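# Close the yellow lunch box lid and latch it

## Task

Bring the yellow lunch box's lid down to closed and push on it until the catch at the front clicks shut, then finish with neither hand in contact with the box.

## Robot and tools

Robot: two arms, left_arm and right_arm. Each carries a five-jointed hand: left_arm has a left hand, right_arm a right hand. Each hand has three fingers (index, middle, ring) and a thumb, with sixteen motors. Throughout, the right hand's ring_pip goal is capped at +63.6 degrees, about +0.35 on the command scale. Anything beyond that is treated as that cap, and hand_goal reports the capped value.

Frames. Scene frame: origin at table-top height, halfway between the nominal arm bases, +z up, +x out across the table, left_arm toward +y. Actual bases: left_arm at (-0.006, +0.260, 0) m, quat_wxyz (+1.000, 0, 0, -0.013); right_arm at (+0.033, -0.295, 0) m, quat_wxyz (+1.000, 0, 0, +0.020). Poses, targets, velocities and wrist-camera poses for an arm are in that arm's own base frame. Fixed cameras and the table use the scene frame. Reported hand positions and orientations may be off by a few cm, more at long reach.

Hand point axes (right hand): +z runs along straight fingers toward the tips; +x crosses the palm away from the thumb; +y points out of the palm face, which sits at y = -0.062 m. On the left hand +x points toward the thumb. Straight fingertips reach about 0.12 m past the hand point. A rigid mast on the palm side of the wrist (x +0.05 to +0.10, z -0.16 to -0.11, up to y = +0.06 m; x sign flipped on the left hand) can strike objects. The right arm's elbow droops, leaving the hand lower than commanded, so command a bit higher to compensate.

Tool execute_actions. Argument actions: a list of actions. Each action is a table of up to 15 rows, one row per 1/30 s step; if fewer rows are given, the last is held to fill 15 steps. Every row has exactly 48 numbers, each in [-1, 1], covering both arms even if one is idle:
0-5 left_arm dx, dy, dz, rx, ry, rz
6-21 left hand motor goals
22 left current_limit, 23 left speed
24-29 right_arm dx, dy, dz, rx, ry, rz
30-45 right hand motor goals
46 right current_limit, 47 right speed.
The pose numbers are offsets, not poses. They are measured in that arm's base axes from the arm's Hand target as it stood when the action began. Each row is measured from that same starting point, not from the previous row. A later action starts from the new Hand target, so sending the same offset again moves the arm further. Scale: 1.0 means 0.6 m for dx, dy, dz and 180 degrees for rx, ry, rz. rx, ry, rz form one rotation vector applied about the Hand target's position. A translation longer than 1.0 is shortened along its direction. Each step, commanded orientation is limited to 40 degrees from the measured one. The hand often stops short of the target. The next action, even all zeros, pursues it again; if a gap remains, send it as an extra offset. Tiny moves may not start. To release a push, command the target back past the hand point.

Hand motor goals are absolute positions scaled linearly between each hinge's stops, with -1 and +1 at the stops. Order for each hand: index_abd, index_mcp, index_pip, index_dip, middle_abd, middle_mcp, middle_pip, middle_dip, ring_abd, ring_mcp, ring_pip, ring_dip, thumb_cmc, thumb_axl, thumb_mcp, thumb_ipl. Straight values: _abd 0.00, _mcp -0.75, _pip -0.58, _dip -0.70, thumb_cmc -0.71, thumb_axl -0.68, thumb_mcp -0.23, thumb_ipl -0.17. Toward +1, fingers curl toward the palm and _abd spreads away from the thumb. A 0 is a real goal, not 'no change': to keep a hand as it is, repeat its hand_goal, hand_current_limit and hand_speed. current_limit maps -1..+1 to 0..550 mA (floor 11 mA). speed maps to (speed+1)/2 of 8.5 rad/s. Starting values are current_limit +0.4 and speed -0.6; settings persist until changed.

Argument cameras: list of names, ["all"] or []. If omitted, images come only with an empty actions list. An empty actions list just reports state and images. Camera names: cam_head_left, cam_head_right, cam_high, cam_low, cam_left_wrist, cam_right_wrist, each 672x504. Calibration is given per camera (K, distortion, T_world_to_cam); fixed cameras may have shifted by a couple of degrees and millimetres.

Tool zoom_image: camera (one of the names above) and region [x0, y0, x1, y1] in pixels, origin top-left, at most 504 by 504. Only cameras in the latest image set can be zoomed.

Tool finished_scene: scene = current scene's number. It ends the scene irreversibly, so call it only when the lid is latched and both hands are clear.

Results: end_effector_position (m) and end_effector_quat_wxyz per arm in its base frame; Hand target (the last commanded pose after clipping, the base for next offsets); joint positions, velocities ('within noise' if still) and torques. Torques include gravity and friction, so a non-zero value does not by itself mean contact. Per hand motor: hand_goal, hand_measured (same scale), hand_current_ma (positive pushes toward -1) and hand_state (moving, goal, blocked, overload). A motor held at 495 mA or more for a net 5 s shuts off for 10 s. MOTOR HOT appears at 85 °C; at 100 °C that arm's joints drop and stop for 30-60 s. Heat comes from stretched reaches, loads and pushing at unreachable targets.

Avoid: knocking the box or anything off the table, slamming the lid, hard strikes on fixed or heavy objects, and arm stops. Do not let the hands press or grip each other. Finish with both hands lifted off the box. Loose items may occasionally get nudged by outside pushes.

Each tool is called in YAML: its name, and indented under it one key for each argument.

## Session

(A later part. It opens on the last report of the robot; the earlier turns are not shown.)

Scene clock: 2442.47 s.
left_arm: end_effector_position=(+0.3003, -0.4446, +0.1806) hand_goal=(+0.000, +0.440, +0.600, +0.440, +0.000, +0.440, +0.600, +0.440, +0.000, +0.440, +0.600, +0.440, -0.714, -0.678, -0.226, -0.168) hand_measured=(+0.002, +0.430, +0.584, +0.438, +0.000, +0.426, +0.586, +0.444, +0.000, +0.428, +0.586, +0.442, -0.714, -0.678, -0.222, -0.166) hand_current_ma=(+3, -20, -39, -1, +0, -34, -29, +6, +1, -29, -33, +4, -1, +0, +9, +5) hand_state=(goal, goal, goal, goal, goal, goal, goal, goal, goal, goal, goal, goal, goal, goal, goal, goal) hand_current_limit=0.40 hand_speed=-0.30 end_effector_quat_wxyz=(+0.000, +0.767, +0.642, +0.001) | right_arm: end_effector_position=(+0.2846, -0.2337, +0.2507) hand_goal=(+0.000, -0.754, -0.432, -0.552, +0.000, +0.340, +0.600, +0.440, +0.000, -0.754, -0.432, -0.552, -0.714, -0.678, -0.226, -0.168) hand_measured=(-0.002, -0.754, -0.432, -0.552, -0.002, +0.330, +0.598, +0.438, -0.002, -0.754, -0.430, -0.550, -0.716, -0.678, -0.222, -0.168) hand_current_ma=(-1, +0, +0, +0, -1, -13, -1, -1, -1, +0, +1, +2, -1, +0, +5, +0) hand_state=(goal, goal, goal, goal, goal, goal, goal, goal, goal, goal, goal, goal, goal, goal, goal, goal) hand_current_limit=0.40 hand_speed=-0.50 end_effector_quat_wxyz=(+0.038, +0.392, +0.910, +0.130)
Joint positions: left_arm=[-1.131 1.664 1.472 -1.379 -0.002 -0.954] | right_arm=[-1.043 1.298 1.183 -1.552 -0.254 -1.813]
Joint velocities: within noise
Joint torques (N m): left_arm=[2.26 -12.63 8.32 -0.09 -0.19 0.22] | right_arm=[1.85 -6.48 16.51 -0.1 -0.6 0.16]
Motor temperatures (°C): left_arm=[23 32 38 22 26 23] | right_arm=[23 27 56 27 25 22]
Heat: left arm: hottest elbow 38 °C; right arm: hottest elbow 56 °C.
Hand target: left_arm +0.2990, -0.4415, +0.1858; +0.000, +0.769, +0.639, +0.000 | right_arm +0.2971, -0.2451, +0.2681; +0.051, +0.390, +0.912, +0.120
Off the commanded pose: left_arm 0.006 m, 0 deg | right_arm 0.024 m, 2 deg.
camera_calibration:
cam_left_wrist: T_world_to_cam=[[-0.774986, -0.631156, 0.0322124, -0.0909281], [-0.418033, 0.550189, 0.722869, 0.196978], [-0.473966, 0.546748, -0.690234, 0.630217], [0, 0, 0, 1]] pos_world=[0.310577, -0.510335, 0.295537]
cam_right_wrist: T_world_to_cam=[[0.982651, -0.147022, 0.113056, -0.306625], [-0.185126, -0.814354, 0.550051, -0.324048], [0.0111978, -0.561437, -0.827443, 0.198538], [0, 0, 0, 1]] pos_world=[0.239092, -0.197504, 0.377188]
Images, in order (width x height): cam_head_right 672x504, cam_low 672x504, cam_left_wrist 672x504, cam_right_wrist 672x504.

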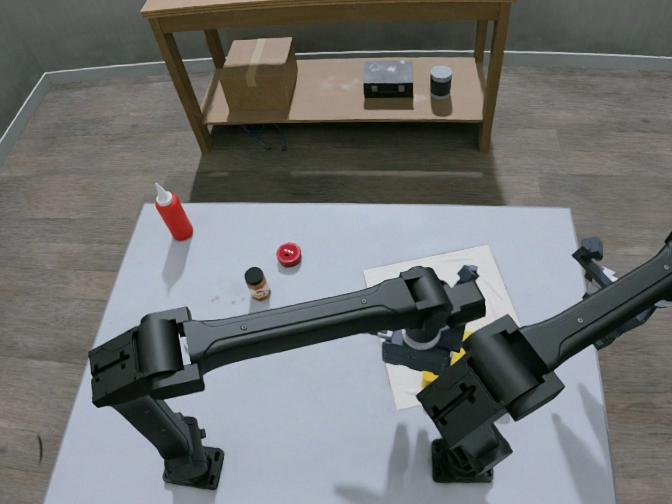

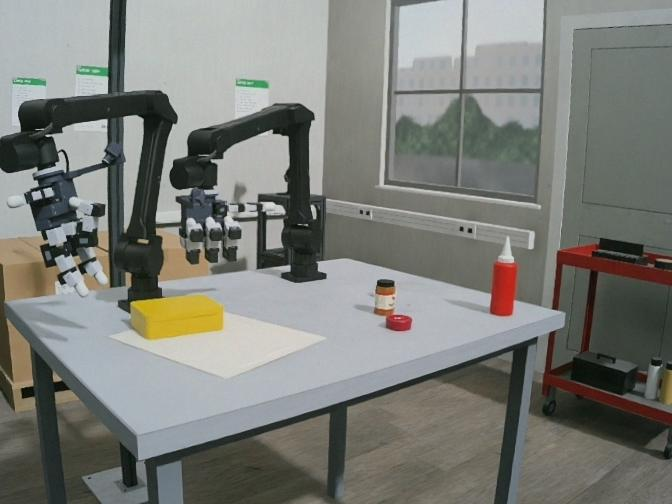

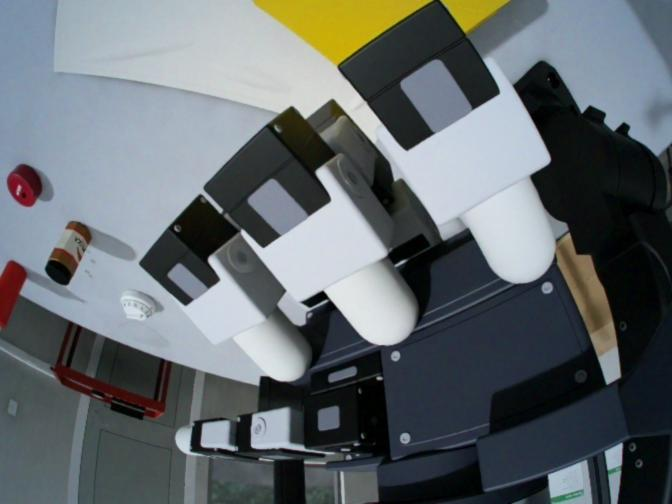

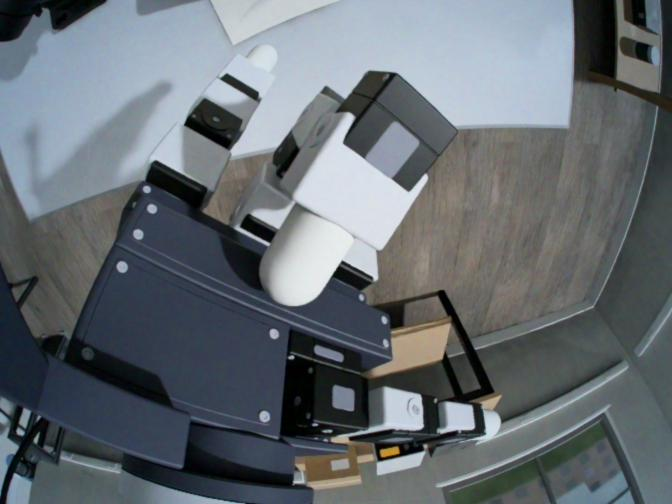

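finished_scene:
  scene: 1

The scene is finished: the task was done.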